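# Uncoil the white cable and lay it straight outward

## Task

Pull the white cable free of its coil and leave it lying on the table, stretched out in the direction away from the arms with no loops remaining. The small plug must be at the end nearest the arms and the teal charger at the far end, with the charger lying farther from the arms than the plug by at least half the cable's length. At the finish neither arm may be touching the cable, the charger or the plug, and the wire caddy must still be upright.

## Robot and tools

Robot: two arms, left_arm and right_arm. Their bases sit near (-0.014, +0.338, +0.046) m and (+0.055, -0.275, +0.027) m in the scene frame, each turned only a hair about z. Each arm carries a four-digit dexterous hand (index, middle, ring, thumb) driven by sixteen hinge motors. The right arm has a right hand; the left arm has its mirror image.

Frames. Scene frame: origin at table-top height, halfway between the two nominal bases; +x points out over the table away from the arms, +y toward left_arm, +z up. Table and fixed cameras use it. Reported hand positions and orientations use each arm's own base frame. Motion offsets use the axes of that arm's current Hand target, the hand point frame: +z runs along straight fingers toward the tips, +y leaves the palm's face (the palm surface is at y = -0.062 m), and +x crosses the palm away from the thumb on the right hand but toward the thumb on the left hand. Straight fingertips end roughly 0.12 m out along +z; the knuckle hinges are at z = -0.017 m. A rigid mast on the wrist (x +0.05 to +0.10, sign flipped on the left hand; z -0.16 to -0.11 m; out to y = +0.06) can strike objects.

execute_actions(actions, cameras). actions is a list of actions run in turn; each action is a table of 1 to 15 rows, one row per 1/30 s step, and a short table repeats its final row until 15 steps (0.5 s) have passed. Every row holds exactly 48 numbers, each in [-1, 1], for both arms even if one is idle:
0-5 left dx, dy, dz, rx, ry, rz; 6-21 left hand hinge goals; 22 left current_limit; 23 left speed; 24-29 right dx..rz; 30-45 right hand hinge goals; 46 right current_limit; 47 right speed.
Hinge order within each hand: index_mcp, index_abd, index_pip, index_dip, thumb_cmc, thumb_axl, thumb_mcp, thumb_ipl, middle_mcp, middle_abd, middle_pip, middle_dip, ring_mcp, ring_abd, ring_pip, ring_dip. The same order is used in hand_goal, hand_measured, hand_current_ma and hand_state.

Pose numbers are an offset, not a pose: a displacement of the hand point from the Hand target held at the action's start, along that target's own axes. Every row in an action counts from that same start, not from the row before. Scale: 1.0 = 0.6 m for dx, dy, dz and 180 degrees for the rotation vector rx, ry, rz. The next action starts from the new target, so sending the same offset again keeps moving; all zeros holds and re-requests the current target. Commanded orientation is clipped to within 40 degrees of the measured one. The hand often stops short of its target, and the arms sag under load, so aim a little high and send the remaining gap as a fresh offset. With the wrist close to the first joint's axis, small moves can swing the whole arm.

Hand numbers are absolute goal angles, each linear between its two stops. Value giving a straight joint: finger mcp -0.75, abd 0.00, pip -0.58, dip -0.70; thumb_cmc -0.71, thumb_axl -0.68, thumb_mcp -0.23, thumb_ipl -0.17. Toward +1 the finger hinges curl toward the palm, abd swings a finger away from the thumb, thumb_cmc brings the thumb round in front of the palm, thumb_axl rolls it, thumb_mcp and thumb_ipl bend it. A 0 is a real goal; to leave a hand unchanged, resend its hand_goal plus its current_limit and speed. current_limit maps -1..+1 to 0..550 mA (floor 11 mA), initially +0.4; speed sets hinge rate as (speed+1)/2 of 8.5 rad/s, initially -0.6. Grip force grows with how far the goal lies past the object's surface. A motor drawing 495 mA or more for a net 5 s shuts off for 10 s and drops what it holds.

cameras: names from cam_head_left, cam_head_right, cam_high (each 896x504), or ["all"], or [] for none. If omitted, images come only with an empty actions list. Any unknown name makes the call invalid.

Results: per arm, end_effector_position (m) and end_effector_quat_wxyz in its base frame, possibly a few cm off; Hand target (base for the next offset); joint positions, velocities ("within noise" means still) and torques (joints 3 and 4 wrap at ±28 N m); hand_goal, hand_measured, hand_current_ma (positive pushes toward -1), hand_state words moving / goal / blocked / overload, plus hand_current_limit and hand_speed. A MOTOR HOT line appears at 85 °C; at 100 °C that arm goes limp for 30-60 s. During any arm stop, new hand numbers are discarded.

zoom_image(camera, region): enlarges [x0, y0, x1, y1] in pixels (origin top-left, at most 504 by 504) from that camera's latest image. read_manual(section) only returns licence text. finished_scene(scene) ends the current scene, given its number; it is final.

Avoid: dropping things or releasing parts that are still moving, fast or hard contact with the table, caddy or fixed objects, anything leaving the table, toppling the caddy, the hands touching or gripping each other, and long stretched or straining poses that heat motors. Objects may occasionally be nudged by outside pushes. Smooth, low-effort motion is preferred.

Each tool is called after ">>>" by a JSON object that holds its "method" and its "body".

## Session

>>> {"method": "execute_actions", "body": {"actions": []}}

Scene clock: 0.00 s.
left_arm: end_effector_position=(+0.7087, -0.1246, +0.3258) hand_goal=(-0.754, +0.000, -0.576, -0.696, -0.714, -0.678, -0.226, -0.168, -0.754, +0.000, -0.576, -0.696, -0.754, +0.000, -0.576, -0.696) hand_measured=(-0.754, +0.000, -0.576, -0.696, -0.714, -0.678, -0.226, -0.168, -0.754, +0.000, -0.576, -0.696, -0.754, +0.000, -0.576, -0.696) hand_current_ma=(+0, +0, +0, +0, +0, +0, +0, +0, +0, +0, +0, +0, +0, +0, +0, +0) hand_state=(goal, goal, goal, goal, goal, goal, goal, goal, goal, goal, goal, goal, goal, goal, goal, goal) hand_current_limit=0.40 hand_speed=-0.60 end_effector_quat_wxyz=(+0.585, +0.300, +0.693, -0.296) | right_arm: end_effector_position=(+0.6341, -0.0580, +0.2555) hand_goal=(-0.754, +0.000, -0.576, -0.696, -0.714, -0.678, -0.226, -0.168, -0.754, +0.000, -0.576, -0.696, -0.754, +0.000, -0.576, -0.696) hand_measured=(-0.754, +0.000, -0.576, -0.696, -0.714, -0.678, -0.226, -0.168, -0.754, +0.000, -0.576, -0.696, -0.754, +0.000, -0.576, -0.696) hand_current_ma=(+0, +0, +0, +0, +0, +0, +0, +0, +0, +0, +0, +0, +0, +0, +0, +0) hand_state=(goal, goal, goal, goal, goal, goal, goal, goal, goal, goal, goal, goal, goal, goal, goal, goal) hand_current_limit=0.40 hand_speed=-0.60 end_effector_quat_wxyz=(-0.040, +0.752, +0.452, +0.477)
Joint positions: left_arm=[-0.09 1.604 1.299 0.107 0.777 -1.491] | right_arm=[-0.17 1.467 1.123 -0.399 -0.643 0.61]
Joint velocities: within noise
Joint torques (N m): no reading
Motor temperatures (°C): left_arm=[32 32 31 33 29 33] | right_arm=[32 31 33 30 30 30]
Heat: left arm: hottest wrist pitch 33 °C; right arm: hottest elbow 33 °C.
Hand target: left_arm +0.7143, -0.1251, +0.3379; +0.593, +0.303, +0.686, -0.293 | right_arm +0.6419, -0.0592, +0.2796; -0.028, +0.742, +0.455, +0.492

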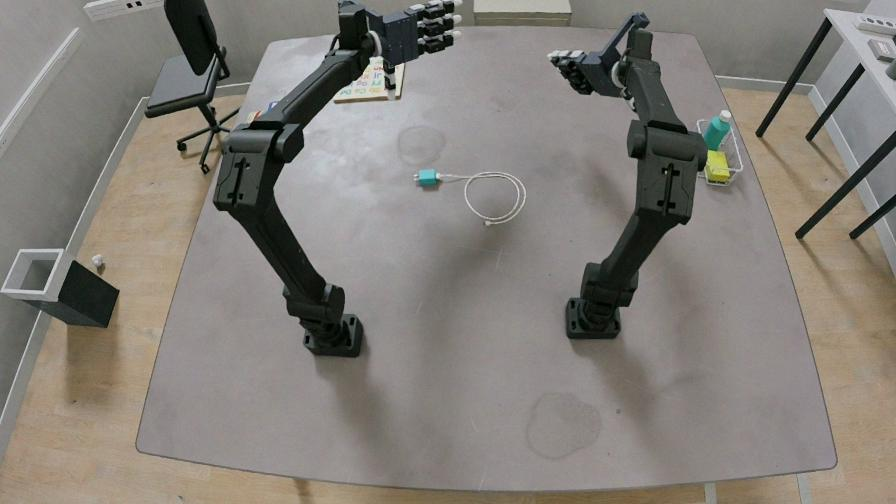

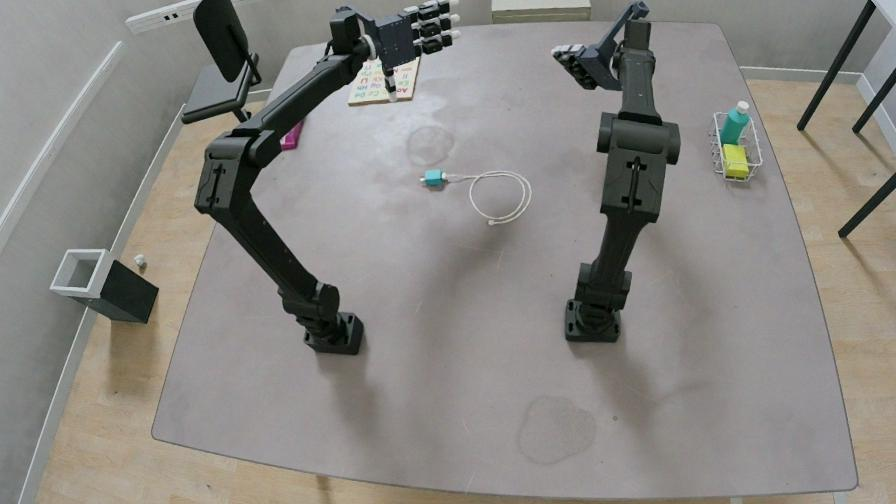

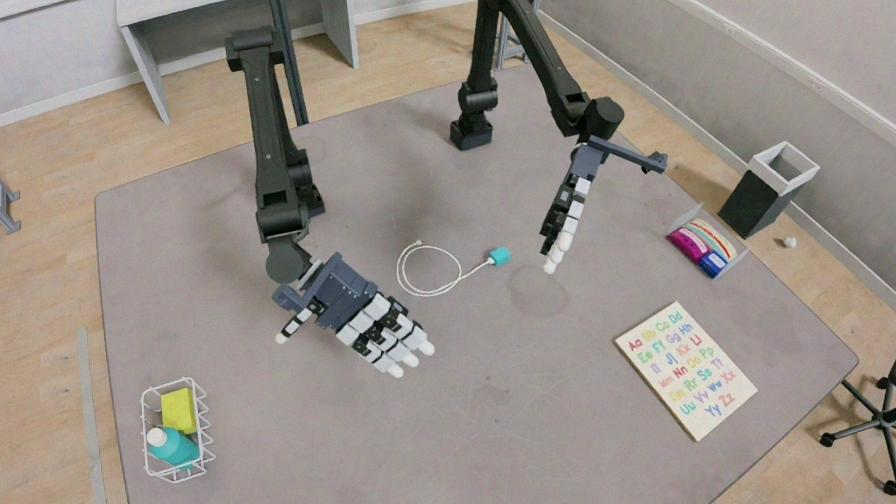

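>>> {"method": "zoom_image", "body": {"camera": "cam_head_left", "region": [380, 130, 560, 250]}}

>>> {"method": "zoom_image", "body": {"camera": "cam_high", "region": [380, 210, 560, 330]}}

Scaled by 2.800 from the camera's 896x504 image, which has a finer 1280x720 frame.

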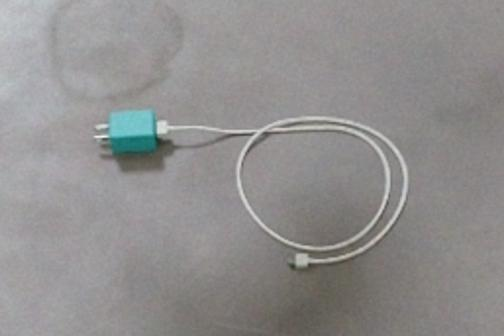

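Scaled by 2.800 from the camera's 896x504 image, which has a finer 1280x720 frame.

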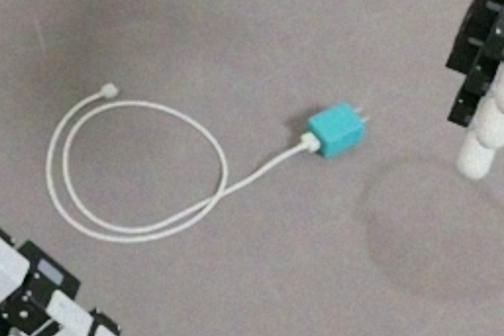

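>>> {"method": "zoom_image", "body": {"camera": "cam_head_left", "region": [400, 150, 460, 200]}}

>>> {"method": "zoom_image", "body": {"camera": "cam_high", "region": [470, 230, 530, 280]}}

>>> {"method": "zoom_image", "body": {"camera": "cam_head_right", "region": [400, 150, 460, 200]}}

Scaled by 8.400 from the camera's 896x504 image, which has a finer 1280x720 frame.

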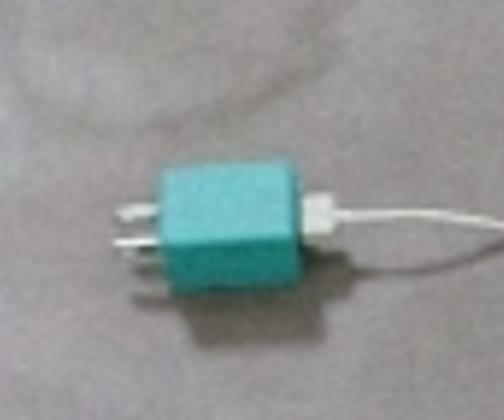

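Scaled by 8.400 from the camera's 896x504 image, which has a finer 1280x720 frame.

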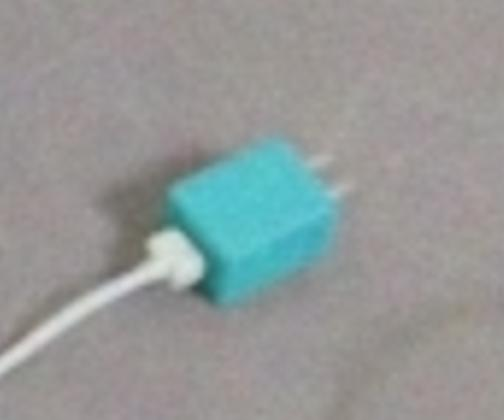

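Scaled by 8.400 from the camera's 896x504 image, which has a finer 1280x720 frame.

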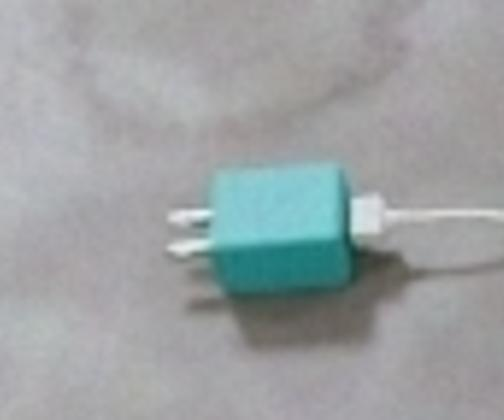

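>>> {"method": "zoom_image", "body": {"camera": "cam_high", "region": [260, 230, 460, 390]}}

>>> {"method": "zoom_image", "body": {"camera": "cam_high", "region": [520, 90, 680, 290]}}

Scaled by 2.520 from the camera's 896x504 image, which has a finer 1280x720 frame.

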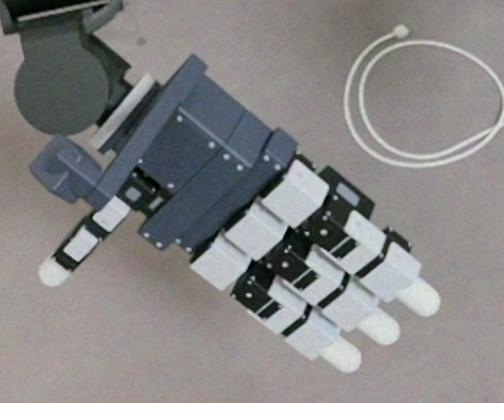

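Scaled by 2.520 from the camera's 896x504 image, which has a finer 1280x720 frame.

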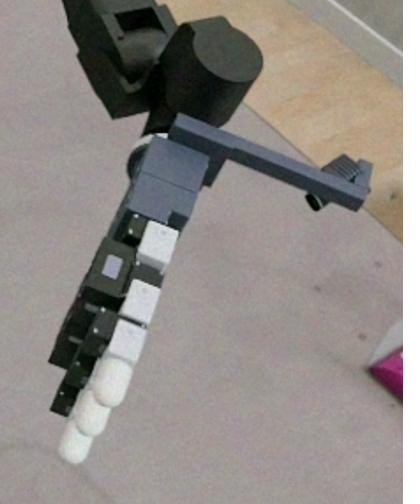

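>>> {"method": "execute_actions", "body": {"actions": [[[-0.0217,0.0141,-0.0994,0,0,0,-0.754,0,-0.576,-0.696,-0.714,-0.678,-0.226,-0.168,-0.754,0,-0.576,-0.696,-0.754,0,-0.576,-0.696,0.4,-0.6, 0,0,0.0,0,0,0,-1,0,0.372,0.174,0.686,-0.678,-0.112,-0.168,-1,0,0.372,0.174,-1,0,0.883,0.609,0.4,-0.6]],[[-0.0217,0.0141,-0.0994,0,0,0,-0.754,0,-0.576,-0.696,-0.714,-0.678,-0.226,-0.168,-0.754,0,-0.576,-0.696,-0.754,0,-0.576,-0.696,0.4,-0.6, 0,0,0.0,0,0,0,-1,0,0.372,0.174,0.686,-0.678,-0.112,-0.168,-1,0,0.372,0.174,-1,0,0.883,0.609,0.4,-0.6]],[[-0.0217,0.0141,-0.0994,0,0,0,-0.754,0,-0.576,-0.696,-0.714,-0.678,-0.226,-0.168,-0.754,0,-0.576,-0.696,-0.754,0,-0.576,-0.696,0.4,-0.6, 0,0,0.0,0,0,0,-1,0,0.372,0.174,0.686,-0.678,-0.112,-0.168,-1,0,0.372,0.174,-1,0,0.883,0.609,0.4,-0.6]],[[-0.0217,0.0141,-0.0994,0,0,0,-0.754,0,-0.576,-0.696,-0.714,-0.678,-0.226,-0.168,-0.754,0,-0.576,-0.696,-0.754,0,-0.576,-0.696,0.4,-0.6, 0,0,0.0,0,0,0,-1,0,0.372,0.174,0.686,-0.678,-0.112,-0.168,-1,0,0.372,0.174,-1,0,0.883,0.609,0.4,-0.6]],[[-0.0217,0.0141,-0.0994,0,0,0,-0.754,0,-0.576,-0.696,-0.714,-0.678,-0.226,-0.168,-0.754,0,-0.576,-0.696,-0.754,0,-0.576,-0.696,0.4,-0.6, 0,0,0.0,0,0,0,-1,0,0.372,0.174,0.686,-0.678,-0.112,-0.168,-1,0,0.372,0.174,-1,0,0.883,0.609,0.4,-0.6]]], "cameras": ["cam_high", "cam_head_left"]}}

Scene clock: 30.00 s.
left_arm: end_effector_position=(+0.5594, +0.1240, +0.4015) hand_goal=(-0.754, +0.000, -0.576, -0.696, -0.714, -0.678, -0.226, -0.168, -0.754, +0.000, -0.576, -0.696, -0.754, +0.000, -0.576, -0.696) hand_measured=(-0.752, -0.002, -0.576, -0.696, -0.714, -0.678, -0.226, -0.168, -0.752, -0.002, -0.576, -0.696, -0.752, -0.002, -0.576, -0.696) hand_current_ma=(+2, -1, +0, +0, +0, +0, +0, +0, +1, -2, +0, +0, +1, -1, +0, +0) hand_state=(goal, goal, goal, goal, goal, goal, goal, goal, goal, goal, goal, goal, goal, goal, goal, goal) hand_current_limit=0.40 hand_speed=-0.60 end_effector_quat_wxyz=(+0.581, +0.281, +0.698, -0.311) | right_arm: end_effector_position=(+0.6341, -0.0580, +0.2555) hand_goal=(-1.000, +0.000, +0.372, +0.174, +0.686, -0.678, -0.112, -0.168, -1.000, +0.000, +0.372, +0.174, -1.000, +0.000, +0.882, +0.608) hand_measured=(-1.000, +0.000, +0.366, +0.172, +0.670, -0.678, -0.112, -0.168, -1.000, +0.000, +0.366, +0.170, -1.000, +0.000, +0.876, +0.606) hand_current_ma=(+0, +0, -10, -4, -36, +1, +1, +0, +0, +0, -10, -4, +0, +0, -9, -3) hand_state=(goal, goal, goal, goal, goal, goal, goal, goal, goal, goal, goal, goal, goal, goal, goal, goal) hand_current_limit=0.40 hand_speed=-0.60 end_effector_quat_wxyz=(-0.040, +0.752, +0.452, +0.477)
Joint positions: left_arm=[0.477 1.317 1.266 -0.497 1.315 -1.145] | right_arm=[-0.17 1.467 1.123 -0.399 -0.643 0.61]
Joint torques (N m): left_arm=[-0.67 -13.8 16.39 0.94 0.88 0.14] | right_arm=[-0.38 -12.98 10.96 1.98 -0.48 0]
Motor temperatures (°C): left_arm=[32 34 36 33 29 33] | right_arm=[32 32 37 30 30 30]
Heat: left arm: hottest elbow 36 °C; right arm: hottest elbow 37 °C.
Hand target: left_arm +0.5642, +0.1248, +0.4375; +0.593, +0.303, +0.686, -0.293 | right_arm +0.6419, -0.0592, +0.2797; -0.028, +0.742, +0.455, +0.492
Off the commanded pose: left_arm 0.036 m, 4 deg | right_arm 0.025 m, 3 deg.
Images, in order (width x height): cam_head_left 896x504, cam_high 896x504.

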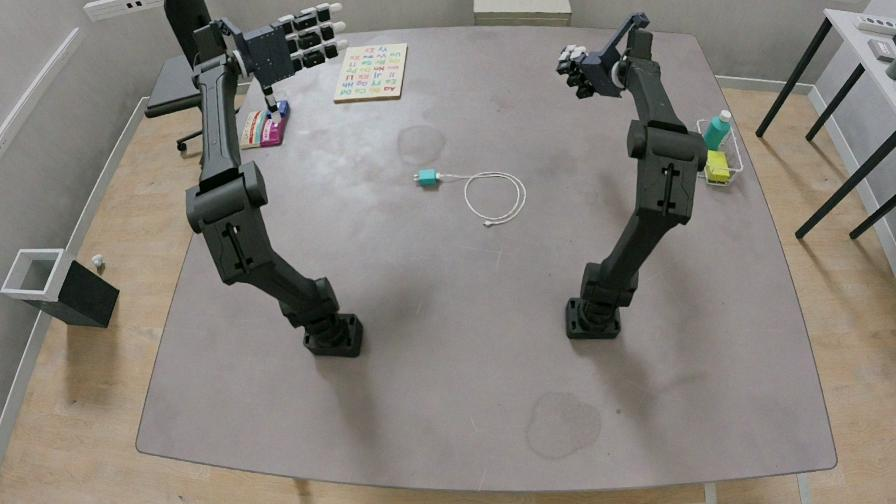

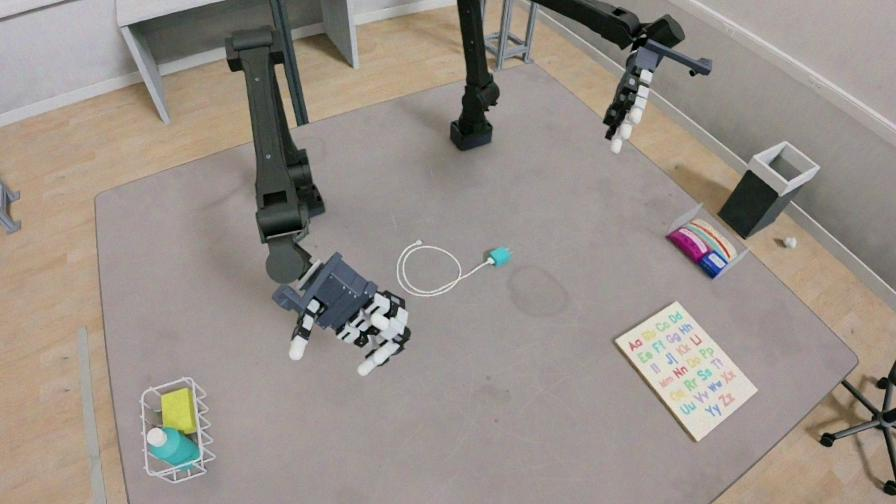

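>>> {"method": "execute_actions", "body": {"actions": [[[0,0,0,0,0,0,-0.754,0,-0.576,-0.696,-0.714,-0.678,-0.226,-0.168,-0.754,0,-0.576,-0.696,-0.754,0,-0.576,-0.696,0.4,-0.6, 0.0592,-0.0947,0.0125,0.0519,-0.0352,0.01565,-1,0,0.372,0.174,0.686,-0.678,-0.112,-0.168,-1,0,0.372,0.174,-1,0,0.883,0.609,0.4,-0.6]],[[0,0,0,0,0,0,-0.754,0,-0.576,-0.696,-0.714,-0.678,-0.226,-0.168,-0.754,0,-0.576,-0.696,-0.754,0,-0.576,-0.696,0.4,-0.6, 0.0563,-0.0947,0.0217,0.0519,-0.0352,0.01565,-1,0,0.372,0.174,0.686,-0.678,-0.112,-0.168,-1,0,0.372,0.174,-1,0,0.883,0.609,0.4,-0.6]],[[0,0,0,0,0,0,-0.754,0,-0.576,-0.696,-0.714,-0.678,-0.226,-0.168,-0.754,0,-0.576,-0.696,-0.754,0,-0.576,-0.696,0.4,-0.6, 0.0547,-0.0932,0.0308,0.0519,-0.0352,0.01565,-1,0,0.372,0.174,0.686,-0.678,-0.112,-0.168,-1,0,0.372,0.174,-1,0,0.883,0.609,0.4,-0.6]],[[0,0,0,0,0,0,-0.754,0,-0.576,-0.696,-0.714,-0.678,-0.226,-0.168,-0.754,0,-0.576,-0.696,-0.754,0,-0.576,-0.696,0.4,-0.6, 0.0542,-0.0902,0.0398,0.0519,-0.0352,0.01565,-1,0,0.372,0.174,0.686,-0.678,-0.112,-0.168,-1,0,0.372,0.174,-1,0,0.883,0.609,0.4,-0.6]]], "cameras": ["cam_high", "cam_head_left"]}}

Scene clock: 32.80 s.
left_arm: end_effector_position=(+0.5588, +0.1235, +0.4040) hand_goal=(-0.754, +0.000, -0.576, -0.696, -0.714, -0.678, -0.226, -0.168, -0.754, +0.000, -0.576, -0.696, -0.754, +0.000, -0.576, -0.696) hand_measured=(-0.752, -0.002, -0.576, -0.696, -0.714, -0.678, -0.226, -0.168, -0.752, -0.002, -0.576, -0.696, -0.752, -0.002, -0.576, -0.696) hand_current_ma=(+2, -1, +0, +0, +0, +0, +0, +0, +1, -2, +0, +0, +1, -1, +0, +0) hand_state=(goal, goal, goal, goal, goal, goal, goal, goal, goal, goal, goal, goal, goal, goal, goal, goal) hand_current_limit=0.40 hand_speed=-0.60 end_effector_quat_wxyz=(+0.580, +0.284, +0.698, -0.310) | right_arm: end_effector_position=(+0.5032, +0.1785, +0.2614) hand_goal=(-1.000, +0.000, +0.372, +0.174, +0.686, -0.678, -0.112, -0.168, -1.000, +0.000, +0.372, +0.174, -1.000, +0.000, +0.882, +0.608) hand_measured=(-1.000, +0.000, +0.366, +0.172, +0.676, -0.678, -0.110, -0.168, -1.000, +0.000, +0.366, +0.170, -1.000, +0.000, +0.876, +0.606) hand_current_ma=(+1, +0, -8, -4, -18, +1, +3, +0, +1, +0, -8, -4, +0, +0, -9, -3) hand_state=(goal, goal, goal, goal, goal, goal, goal, goal, goal, goal, goal, goal, goal, goal, goal, goal) hand_current_limit=0.40 hand_speed=-0.60 end_effector_quat_wxyz=(-0.213, +0.821, +0.513, +0.131)
Joint positions: left_arm=[0.477 1.317 1.275 -0.522 1.316 -1.124] | right_arm=[0.321 1.509 1.513 -1.405 -0.478 0.816]
Joint torques (N m): left_arm=[-0.91 -13.39 16.31 0.96 0.95 0.15] | right_arm=[-0.73 -10.93 12.52 0.49 -0.49 0.18]
Heat: left arm: hottest elbow 37 °C; right arm: hottest elbow 38 °C.
Hand target: left_arm +0.5642, +0.1248, +0.4377; +0.593, +0.303, +0.686, -0.293 | right_arm +0.5180, +0.1804, +0.2789; -0.210, +0.822, +0.509, +0.145
Off the commanded pose: left_arm 0.034 m, 3 deg | right_arm 0.023 m, 2 deg.
Images, in order (width x height): cam_head_left 896x504, cam_high 896x504.

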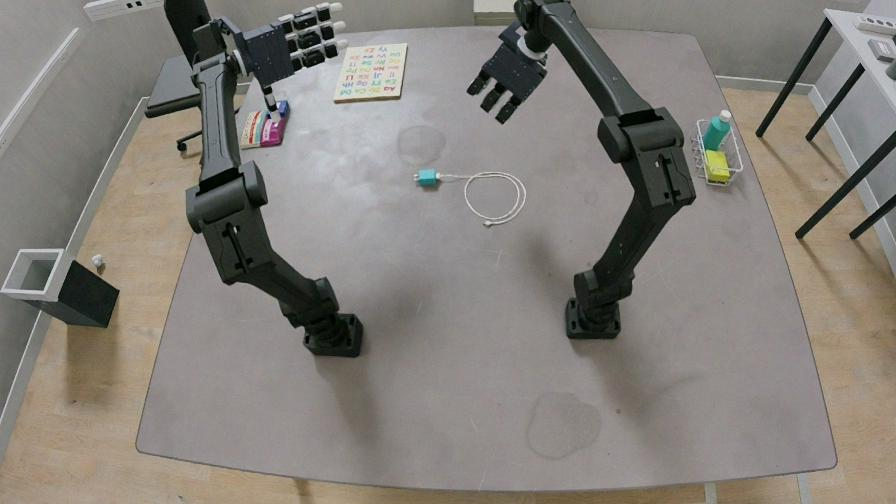

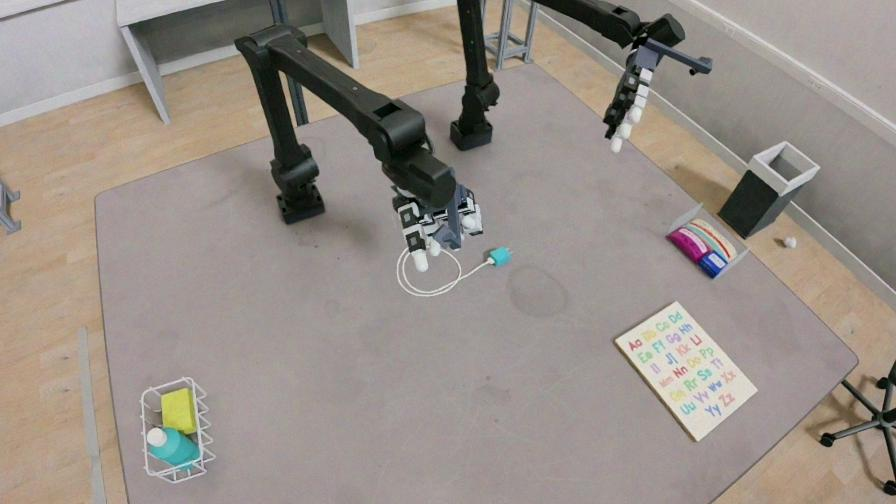

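>>> {"method": "execute_actions", "body": {"actions": [[[0,0,0,0,0,0,-0.754,0,-0.576,-0.696,-0.714,-0.678,-0.226,-0.168,-0.754,0,-0.576,-0.696,-0.754,0,-0.576,-0.696,0.4,-0.6, 0.0340,-0.0766,0.0881,0.0519,-0.0352,0.01565,-1,0,0.372,0.174,0.686,-0.678,-0.112,-0.168,-1,0,0.372,0.174,-1,0,0.883,0.609,0.4,-0.6]],[[0,0,0,0,0,0,-0.754,0,-0.576,-0.696,-0.714,-0.678,-0.226,-0.168,-0.754,0,-0.576,-0.696,-0.754,0,-0.576,-0.696,0.4,-0.6, 0.0393,-0.0628,0.0945,0.0519,-0.0352,0.01565,-1,0,0.372,0.174,0.686,-0.678,-0.112,-0.168,-1,0,0.372,0.174,-1,0,0.883,0.609,0.4,-0.6]]], "cameras": ["cam_high", "cam_head_left"]}}

>>> {"method": "execute_actions", "body": {"actions": [[[0,0,0,0,0,0,-0.754,0,-0.576,-0.696,-0.714,-0.678,-0.226,-0.168,-0.754,0,-0.576,-0.696,-0.754,0,-0.576,-0.696,0.4,-0.6, 0.0471,-0.0487,0.0989,0.0519,-0.0352,0.01565,-1,0,0.372,0.174,0.686,-0.678,-0.112,-0.168,-1,0,0.372,0.174,-1,0,0.883,0.609,0.4,-0.6]],[[0,0,0,0,0,0,-0.754,0,-0.576,-0.696,-0.714,-0.678,-0.226,-0.168,-0.754,0,-0.576,-0.696,-0.754,0,-0.576,-0.696,0.4,-0.6, 0.0565,-0.0355,0.1002,0.0519,-0.0352,0.01565,-1,0,0.372,0.174,0.686,-0.678,-0.112,-0.168,-1,0,0.372,0.174,-1,0,0.883,0.609,0.4,-0.6]]], "cameras": ["cam_high", "cam_head_left", "cam_head_right"]}}

Scene clock: 36.50 s.
left_arm: end_effector_position=(+0.5588, +0.1235, +0.4040) hand_goal=(-0.754, +0.000, -0.576, -0.696, -0.714, -0.678, -0.226, -0.168, -0.754, +0.000, -0.576, -0.696, -0.754, +0.000, -0.576, -0.696) hand_measured=(-0.752, -0.002, -0.576, -0.696, -0.714, -0.678, -0.226, -0.168, -0.752, -0.002, -0.576, -0.696, -0.752, -0.002, -0.576, -0.696) hand_current_ma=(+2, -1, +0, +0, +0, +0, +0, +0, +1, -2, +0, +0, +1, -1, +0, +0) hand_state=(goal, goal, goal, goal, goal, goal, goal, goal, goal, goal, goal, goal, goal, goal, goal, goal) hand_current_limit=0.40 hand_speed=-0.60 end_effector_quat_wxyz=(+0.580, +0.284, +0.698, -0.310) | right_arm: end_effector_position=(+0.4441, +0.2951, +0.2077) hand_goal=(-1.000, +0.000, +0.372, +0.174, +0.686, -0.678, -0.112, -0.168, -1.000, +0.000, +0.372, +0.174, -1.000, +0.000, +0.882, +0.608) hand_measured=(-0.996, +0.000, +0.368, +0.172, +0.680, -0.678, -0.110, -0.168, -0.996, +0.000, +0.368, +0.170, -0.998, +0.000, +0.876, +0.606) hand_current_ma=(+6, +0, -6, -4, -11, +1, +3, +0, +6, +0, -6, -4, +4, +0, -9, -3) hand_state=(goal, goal, goal, goal, goal, goal, goal, goal, goal, goal, goal, goal, goal, goal, goal, goal) hand_current_limit=0.40 hand_speed=-0.60 end_effector_quat_wxyz=(-0.289, +0.810, +0.507, -0.056)
Joint positions: left_arm=[0.477 1.317 1.275 -0.522 1.316 -1.124] | right_arm=[0.537 1.754 1.71 -1.67 -0.583 0.946]
Joint torques (N m): left_arm=[-0.91 -13.33 16.29 0.9 0.93 0.15] | right_arm=[-0.79 -14.97 11.49 -0.24 -0.7 0.18]
Heat: left arm: hottest elbow 37 °C; right arm: hottest elbow 38 °C.
Hand target: left_arm +0.5642, +0.1248, +0.4377; +0.593, +0.303, +0.686, -0.293 | right_arm +0.4562, +0.2994, +0.2236; -0.290, +0.812, +0.505, -0.041
Off the commanded pose: left_arm 0.034 m, 3 deg | right_arm 0.020 m, 2 deg.
Images, in order (width x height): cam_head_left 896x504, cam_high 896x504.

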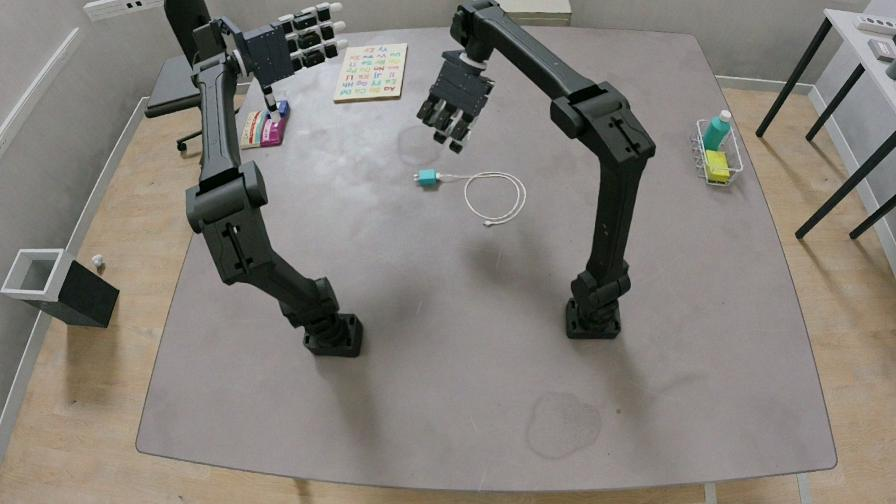

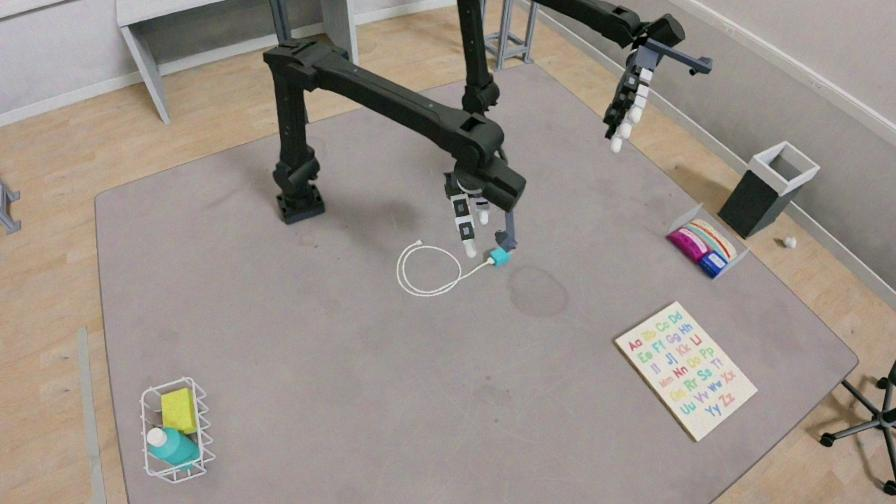

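Scene clock: 37.97 s.
left_arm: end_effector_position=(+0.5588, +0.1235, +0.4040) hand_goal=(-0.754, +0.000, -0.576, -0.696, -0.714, -0.678, -0.226, -0.168, -0.754, +0.000, -0.576, -0.696, -0.754, +0.000, -0.576, -0.696) hand_measured=(-0.752, -0.002, -0.576, -0.696, -0.714, -0.678, -0.226, -0.168, -0.752, -0.002, -0.576, -0.696, -0.752, -0.002, -0.576, -0.696) hand_current_ma=(+2, -1, +0, +0, +0, +0, +0, +0, +1, -2, +0, +0, +1, -1, +0, +0) hand_state=(goal, goal, goal, goal, goal, goal, goal, goal, goal, goal, goal, goal, goal, goal, goal, goal) hand_current_limit=0.40 hand_speed=-0.60 end_effector_quat_wxyz=(+0.580, +0.284, +0.698, -0.310) | right_arm: end_effector_position=(+0.3818, +0.4099, +0.1549) hand_goal=(-1.000, +0.000, +0.372, +0.174, +0.686, -0.678, -0.112, -0.168, -1.000, +0.000, +0.372, +0.174, -1.000, +0.000, +0.882, +0.608) hand_measured=(-0.994, +0.000, +0.368, +0.172, +0.682, -0.678, -0.110, -0.168, -0.994, +0.000, +0.370, +0.170, -0.996, +0.000, +0.876, +0.606) hand_current_ma=(+10, +0, -4, -4, -8, +1, +3, +0, +10, +0, -4, -4, +6, +0, -8, -3) hand_state=(goal, goal, goal, goal, goal, goal, goal, goal, goal, goal, goal, goal, goal, goal, goal, goal) hand_current_limit=0.40 hand_speed=-0.60 end_effector_quat_wxyz=(-0.355, +0.792, +0.469, -0.165)
Joint positions: left_arm=[0.477 1.317 1.275 -0.522 1.316 -1.124] | right_arm=[0.716 1.955 1.832 -1.703 -0.772 1.114]
Joint torques (N m): left_arm=[-0.91 -13.16 16.29 0.83 0.93 0.16] | right_arm=[-0.73 -17.61 11.08 -0.28 -0.9 0.23]
Heat: left arm: hottest elbow 37 °C; right arm: hottest elbow 38 °C.
Hand target: left_arm +0.5642, +0.1248, +0.4377; +0.593, +0.303, +0.686, -0.293 | right_arm +0.3944, +0.4174, +0.1682; -0.358, +0.769, +0.480, -0.225
Off the commanded pose: left_arm 0.034 m, 3 deg | right_arm 0.020 m, 7 deg.
joint sent to its limit (right arm) — joint 4 (wrist pitch), lower limit. The joint targets are off in orientation, not in position.

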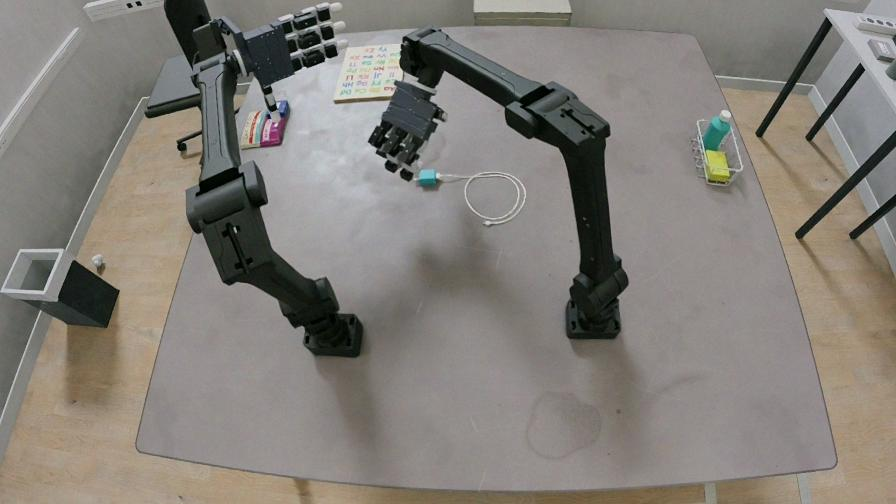

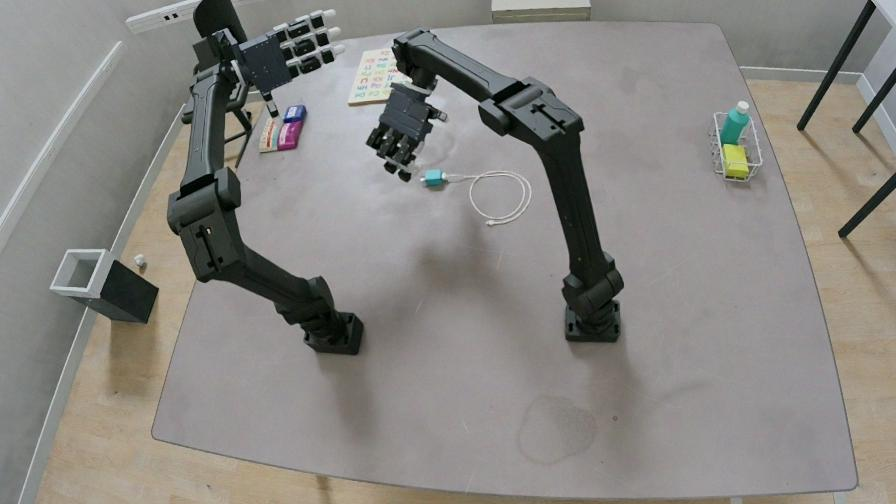

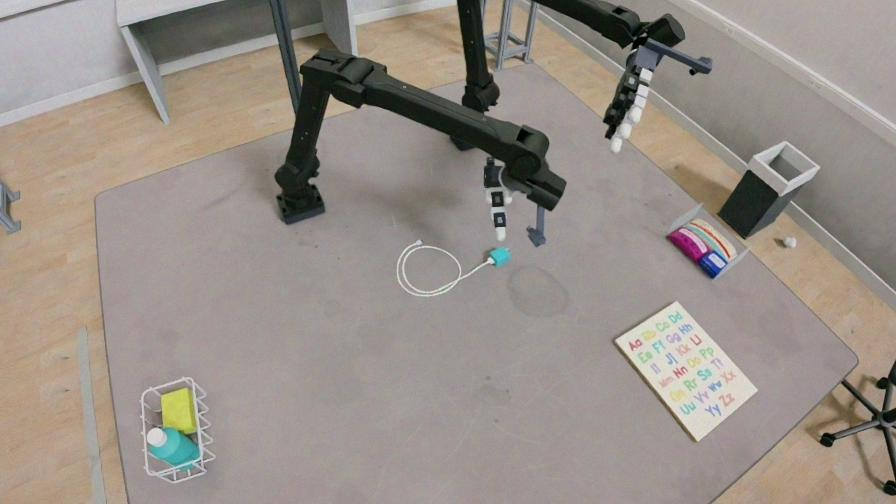

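>>> {"method": "zoom_image", "body": {"camera": "cam_head_left", "region": [350, 70, 490, 200]}}

>>> {"method": "zoom_image", "body": {"camera": "cam_high", "region": [450, 150, 580, 280]}}

Scaled by 3.600 from the camera's 896x504 image, which has a finer 1280x720 frame.

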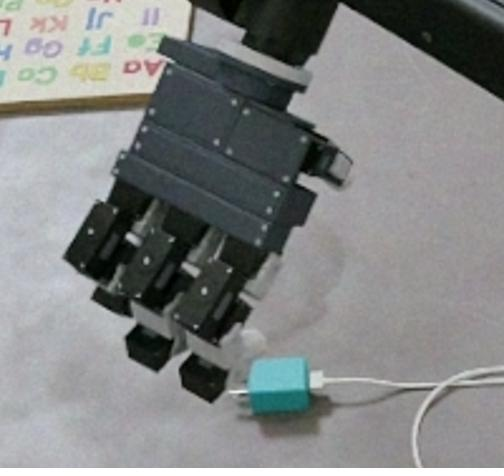

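Scaled by 3.877 from the camera's 896x504 image, which has a finer 1280x720 frame.

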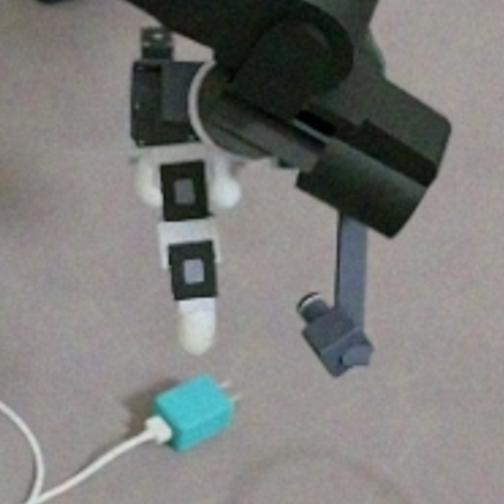

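>>> {"method": "execute_actions", "body": {"actions": [[[0,0,0,0,0,0,-0.754,0,-0.576,-0.696,-0.714,-0.678,-0.226,-0.168,-0.754,0,-0.576,-0.696,-0.754,0,-0.576,-0.696,0.4,-0.6, 0.0131,0.0569,0.0359,0,0,0,-1,0,0.372,0.174,0.686,-0.678,-0.112,-0.168,-1,0,0.372,0.174,-1,0,0.883,0.609,0.4,-0.6]],[[0,0,0,0,0,0,-0.754,0,-0.576,-0.696,-0.714,-0.678,-0.226,-0.168,-0.754,0,-0.576,-0.696,-0.754,0,-0.576,-0.696,0.4,-0.6, 0.0131,0.0569,0.0359,0,0,0,-1,0,0.372,0.174,0.686,-0.678,-0.112,-0.168,-1,0,0.372,0.174,-1,0,0.883,0.609,0.4,-0.6]],[[0,0,0,0,0,0,-0.754,0,-0.576,-0.696,-0.714,-0.678,-0.226,-0.168,-0.754,0,-0.576,-0.696,-0.754,0,-0.576,-0.696,0.4,-0.6, 0,0,0,0,0,0,-1,0,0.372,0.174,0.686,-0.678,-0.112,-0.168,-1,0,0.372,0.174,-1,0,0.883,0.609,0.4,-0.6]]], "cameras": ["cam_high", "cam_head_left", "cam_head_right"]}}

>>> {"method": "zoom_image", "body": {"camera": "cam_head_left", "region": [360, 100, 480, 220]}}

>>> {"method": "zoom_image", "body": {"camera": "cam_high", "region": [450, 180, 570, 300]}}

Scene clock: 42.50 s.
left_arm: end_effector_position=(+0.5588, +0.1235, +0.4040) hand_goal=(-0.754, +0.000, -0.576, -0.696, -0.714, -0.678, -0.226, -0.168, -0.754, +0.000, -0.576, -0.696, -0.754, +0.000, -0.576, -0.696) hand_measured=(-0.752, -0.002, -0.576, -0.696, -0.714, -0.678, -0.226, -0.168, -0.752, -0.002, -0.576, -0.696, -0.752, -0.002, -0.576, -0.696) hand_current_ma=(+2, -1, +0, +0, +0, +0, +0, +0, +1, -2, +0, +0, +1, -1, +0, +0) hand_state=(goal, goal, goal, goal, goal, goal, goal, goal, goal, goal, goal, goal, goal, goal, goal, goal) hand_current_limit=0.40 hand_speed=-0.60 end_effector_quat_wxyz=(+0.580, +0.284, +0.698, -0.310) | right_arm: end_effector_position=(+0.3929, +0.4212, +0.0766) hand_goal=(-1.000, +0.000, +0.372, +0.174, +0.686, -0.678, -0.112, -0.168, -1.000, +0.000, +0.372, +0.174, -1.000, +0.000, +0.882, +0.608) hand_measured=(-0.994, +0.000, +0.370, +0.172, +0.682, -0.678, -0.110, -0.168, -0.994, +0.000, +0.370, +0.170, -0.996, +0.000, +0.876, +0.606) hand_current_ma=(+10, +0, -4, -4, -5, +1, +3, +0, +10, +0, -4, -4, +6, +0, -8, -3) hand_state=(goal, goal, goal, goal, goal, goal, goal, goal, goal, goal, goal, goal, goal, goal, goal, goal) hand_current_limit=0.40 hand_speed=-0.60 end_effector_quat_wxyz=(-0.352, +0.783, +0.468, -0.211)
Joint positions: left_arm=[0.477 1.317 1.275 -0.522 1.316 -1.124] | right_arm=[0.715 2.12 1.872 -1.703 -0.775 1.051]
Joint torques (N m): left_arm=[-1.2 -13.68 16.25 0.88 0.94 0.18] | right_arm=[-1.44 -19.55 10.51 -0.53 -0.67 -0.01]
Heat: left arm: hottest elbow 37 °C; right arm: hottest elbow 38 °C.
Hand target: left_arm +0.5642, +0.1248, +0.4377; +0.593, +0.303, +0.686, -0.293 | right_arm +0.4112, +0.4264, +0.0880; -0.358, +0.769, +0.480, -0.225
Off the commanded pose: left_arm 0.034 m, 3 deg | right_arm 0.022 m, 3 deg.
joint sent to its limit (right arm) — joint 4 (wrist pitch), lower limit. The joint targets are off in orientation, not in position.

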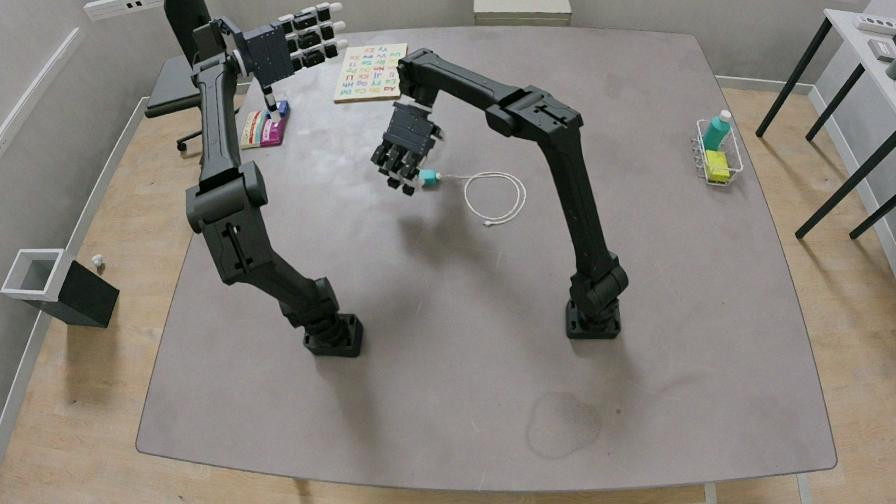

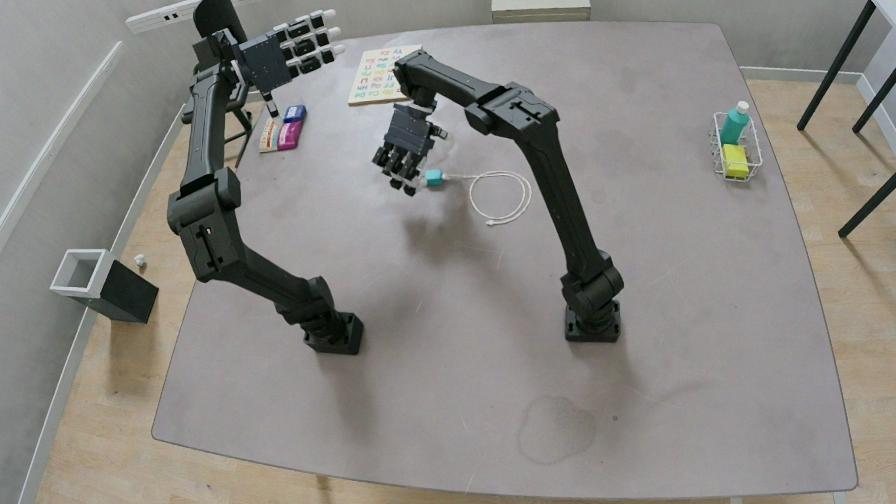

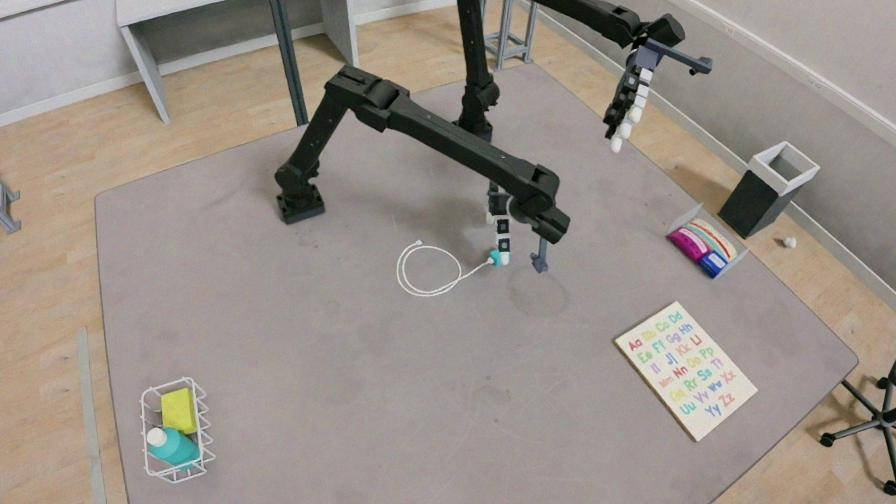

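Scaled by 4.200 from the camera's 896x504 image, which has a finer 1280x720 frame.

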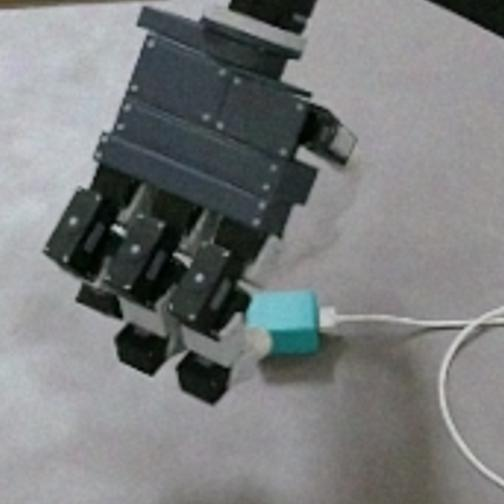

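Scaled by 4.200 from the camera's 896x504 image, which has a finer 1280x720 frame.

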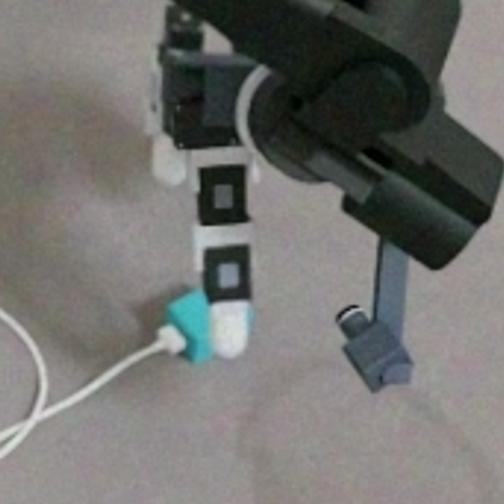

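>>> {"method": "execute_actions", "body": {"actions": [[[0,0,0,0,0,0,-0.754,0,-0.576,-0.696,-0.714,-0.678,-0.226,-0.168,-0.754,0,-0.576,-0.696,-0.754,0,-0.576,-0.696,0.4,-0.6, 0.0074,0.0445,0.03,0,0,0,-1,0,0.372,0.174,0.686,-0.678,-0.112,-0.168,-1,0,0.372,0.174,-1,0,0.883,0.609,0.4,-0.6]],[[0,0,0,0,0,0,-0.754,0,-0.576,-0.696,-0.714,-0.678,-0.226,-0.168,-0.754,0,-0.576,-0.696,-0.754,0,-0.576,-0.696,0.4,-0.6, 0.0074,0.0445,0.03,0,0,0,-1,0,0.372,0.174,0.686,-0.678,-0.112,-0.168,-1,0,0.372,0.174,-1,0,0.883,0.609,0.4,-0.6]]], "cameras": ["cam_high", "cam_head_left", "cam_head_right"]}}

>>> {"method": "zoom_image", "body": {"camera": "cam_head_left", "region": [370, 120, 470, 220]}}

>>> {"method": "zoom_image", "body": {"camera": "cam_high", "region": [460, 200, 560, 300]}}

>>> {"method": "zoom_image", "body": {"camera": "cam_head_right", "region": [370, 120, 470, 220]}}

Scene clock: 44.77 s.
left_arm: end_effector_position=(+0.5588, +0.1235, +0.4040) hand_goal=(-0.754, +0.000, -0.576, -0.696, -0.714, -0.678, -0.226, -0.168, -0.754, +0.000, -0.576, -0.696, -0.754, +0.000, -0.576, -0.696) hand_measured=(-0.752, -0.002, -0.576, -0.696, -0.714, -0.678, -0.226, -0.168, -0.752, -0.002, -0.576, -0.696, -0.752, -0.002, -0.576, -0.696) hand_current_ma=(+2, -1, +0, +0, +0, +0, +0, +0, +1, -2, +0, +0, +1, -1, +0, +0) hand_state=(goal, goal, goal, goal, goal, goal, goal, goal, goal, goal, goal, goal, goal, goal, goal, goal) hand_current_limit=0.40 hand_speed=-0.60 end_effector_quat_wxyz=(+0.580, +0.284, +0.698, -0.310) | right_arm: end_effector_position=(+0.4021, +0.4269, +0.0168) hand_goal=(-1.000, +0.000, +0.372, +0.174, +0.686, -0.678, -0.112, -0.168, -1.000, +0.000, +0.372, +0.174, -1.000, +0.000, +0.882, +0.608) hand_measured=(-0.994, +0.000, +0.370, +0.172, +0.682, -0.678, -0.110, -0.168, -0.994, +0.000, +0.370, +0.170, -0.996, +0.000, +0.876, +0.606) hand_current_ma=(+10, +0, -4, -4, -4, +1, +3, +0, +10, +0, -4, -4, +6, +0, -8, -3) hand_state=(goal, goal, goal, goal, goal, goal, goal, goal, goal, goal, goal, goal, goal, goal, goal, goal) hand_current_limit=0.40 hand_speed=-0.60 end_effector_quat_wxyz=(-0.353, +0.772, +0.474, -0.236)
Joint positions: left_arm=[0.477 1.317 1.275 -0.522 1.316 -1.124] | right_arm=[0.711 2.248 1.917 -1.703 -0.774 0.989]
Joint torques (N m): left_arm=[-1.08 -13.51 16.25 0.8 0.94 0.14] | right_arm=[-1.49 -20.37 10.21 -0.66 -0.64 -0.01]
Heat: left arm: hottest elbow 37 °C; right arm: hottest elbow 38 °C.
Hand target: left_arm +0.5642, +0.1248, +0.4377; +0.593, +0.303, +0.686, -0.293 | right_arm +0.4210, +0.4315, +0.0242; -0.358, +0.769, +0.480, -0.225
Off the commanded pose: left_arm 0.034 m, 3 deg | right_arm 0.021 m, 2 deg.
joint sent to its limit (right arm) — joint 4 (wrist pitch), lower limit. The joint targets still meet the commanded pose.

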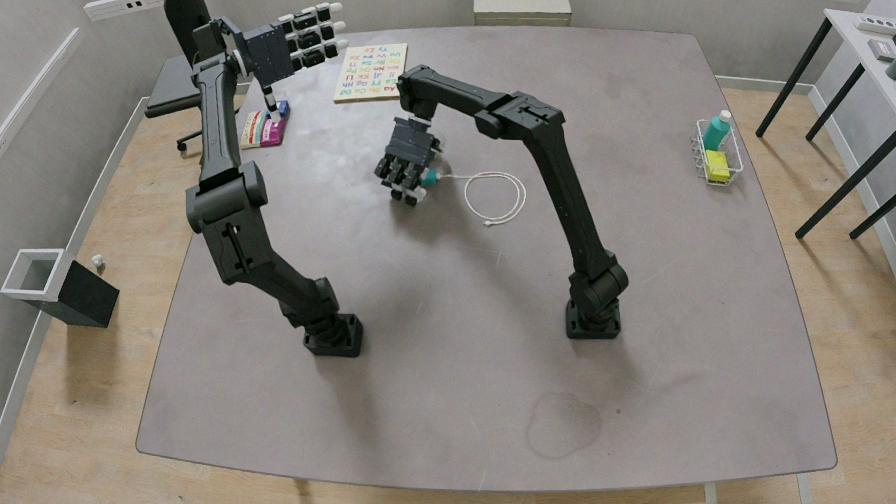

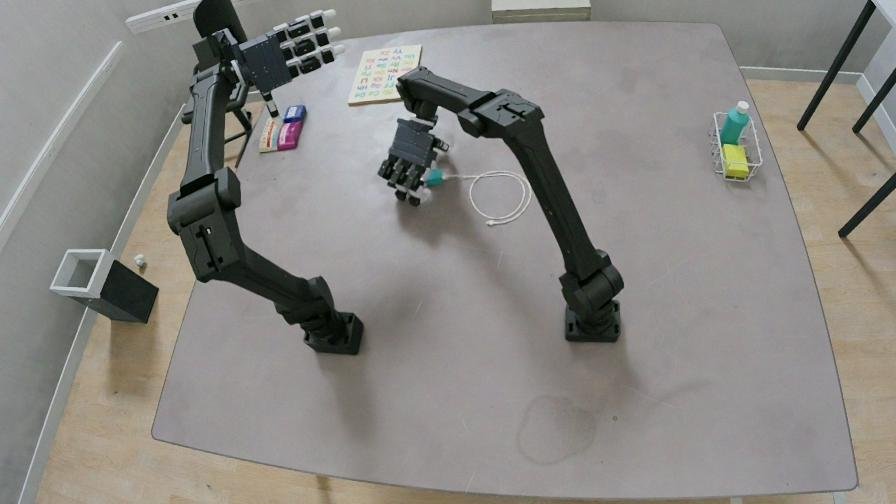

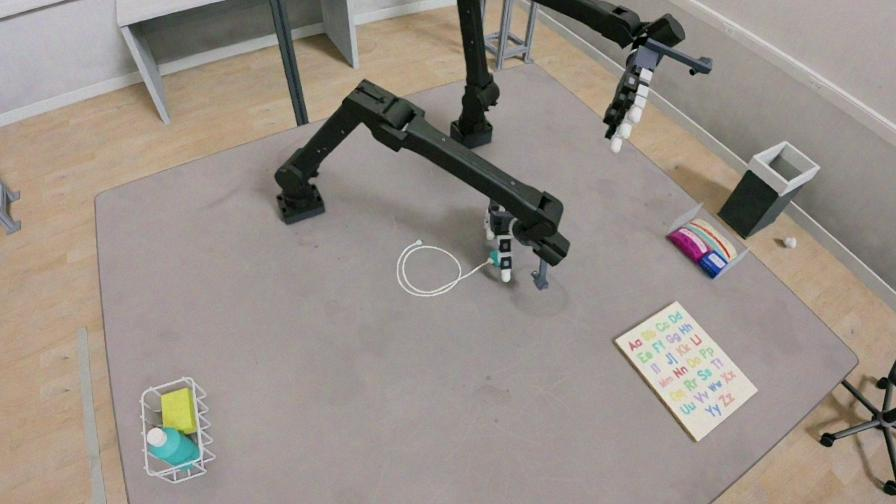

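Scaled by 5.040 from the camera's 896x504 image, which has a finer 1280x720 frame.

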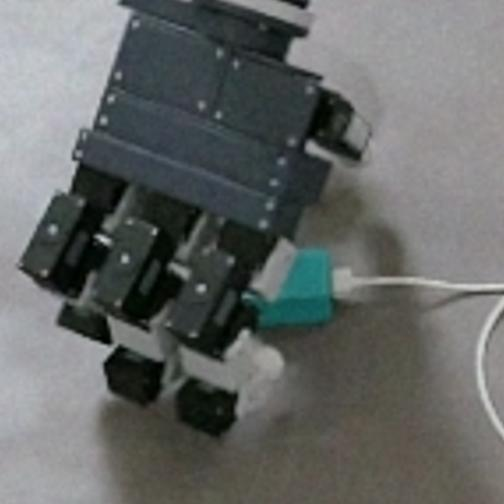

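Scaled by 5.040 from the camera's 896x504 image, which has a finer 1280x720 frame.

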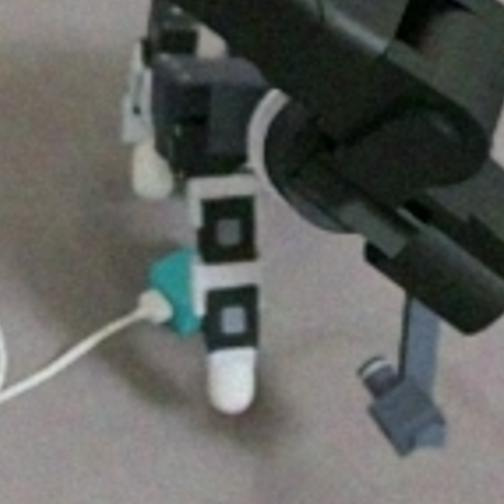

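Scaled by 5.040 from the camera's 896x504 image, which has a finer 1280x720 frame.

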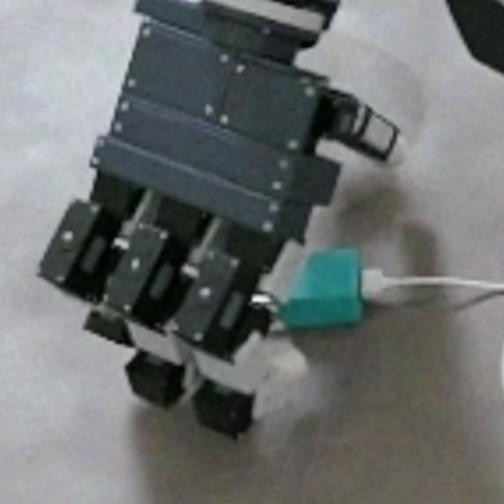

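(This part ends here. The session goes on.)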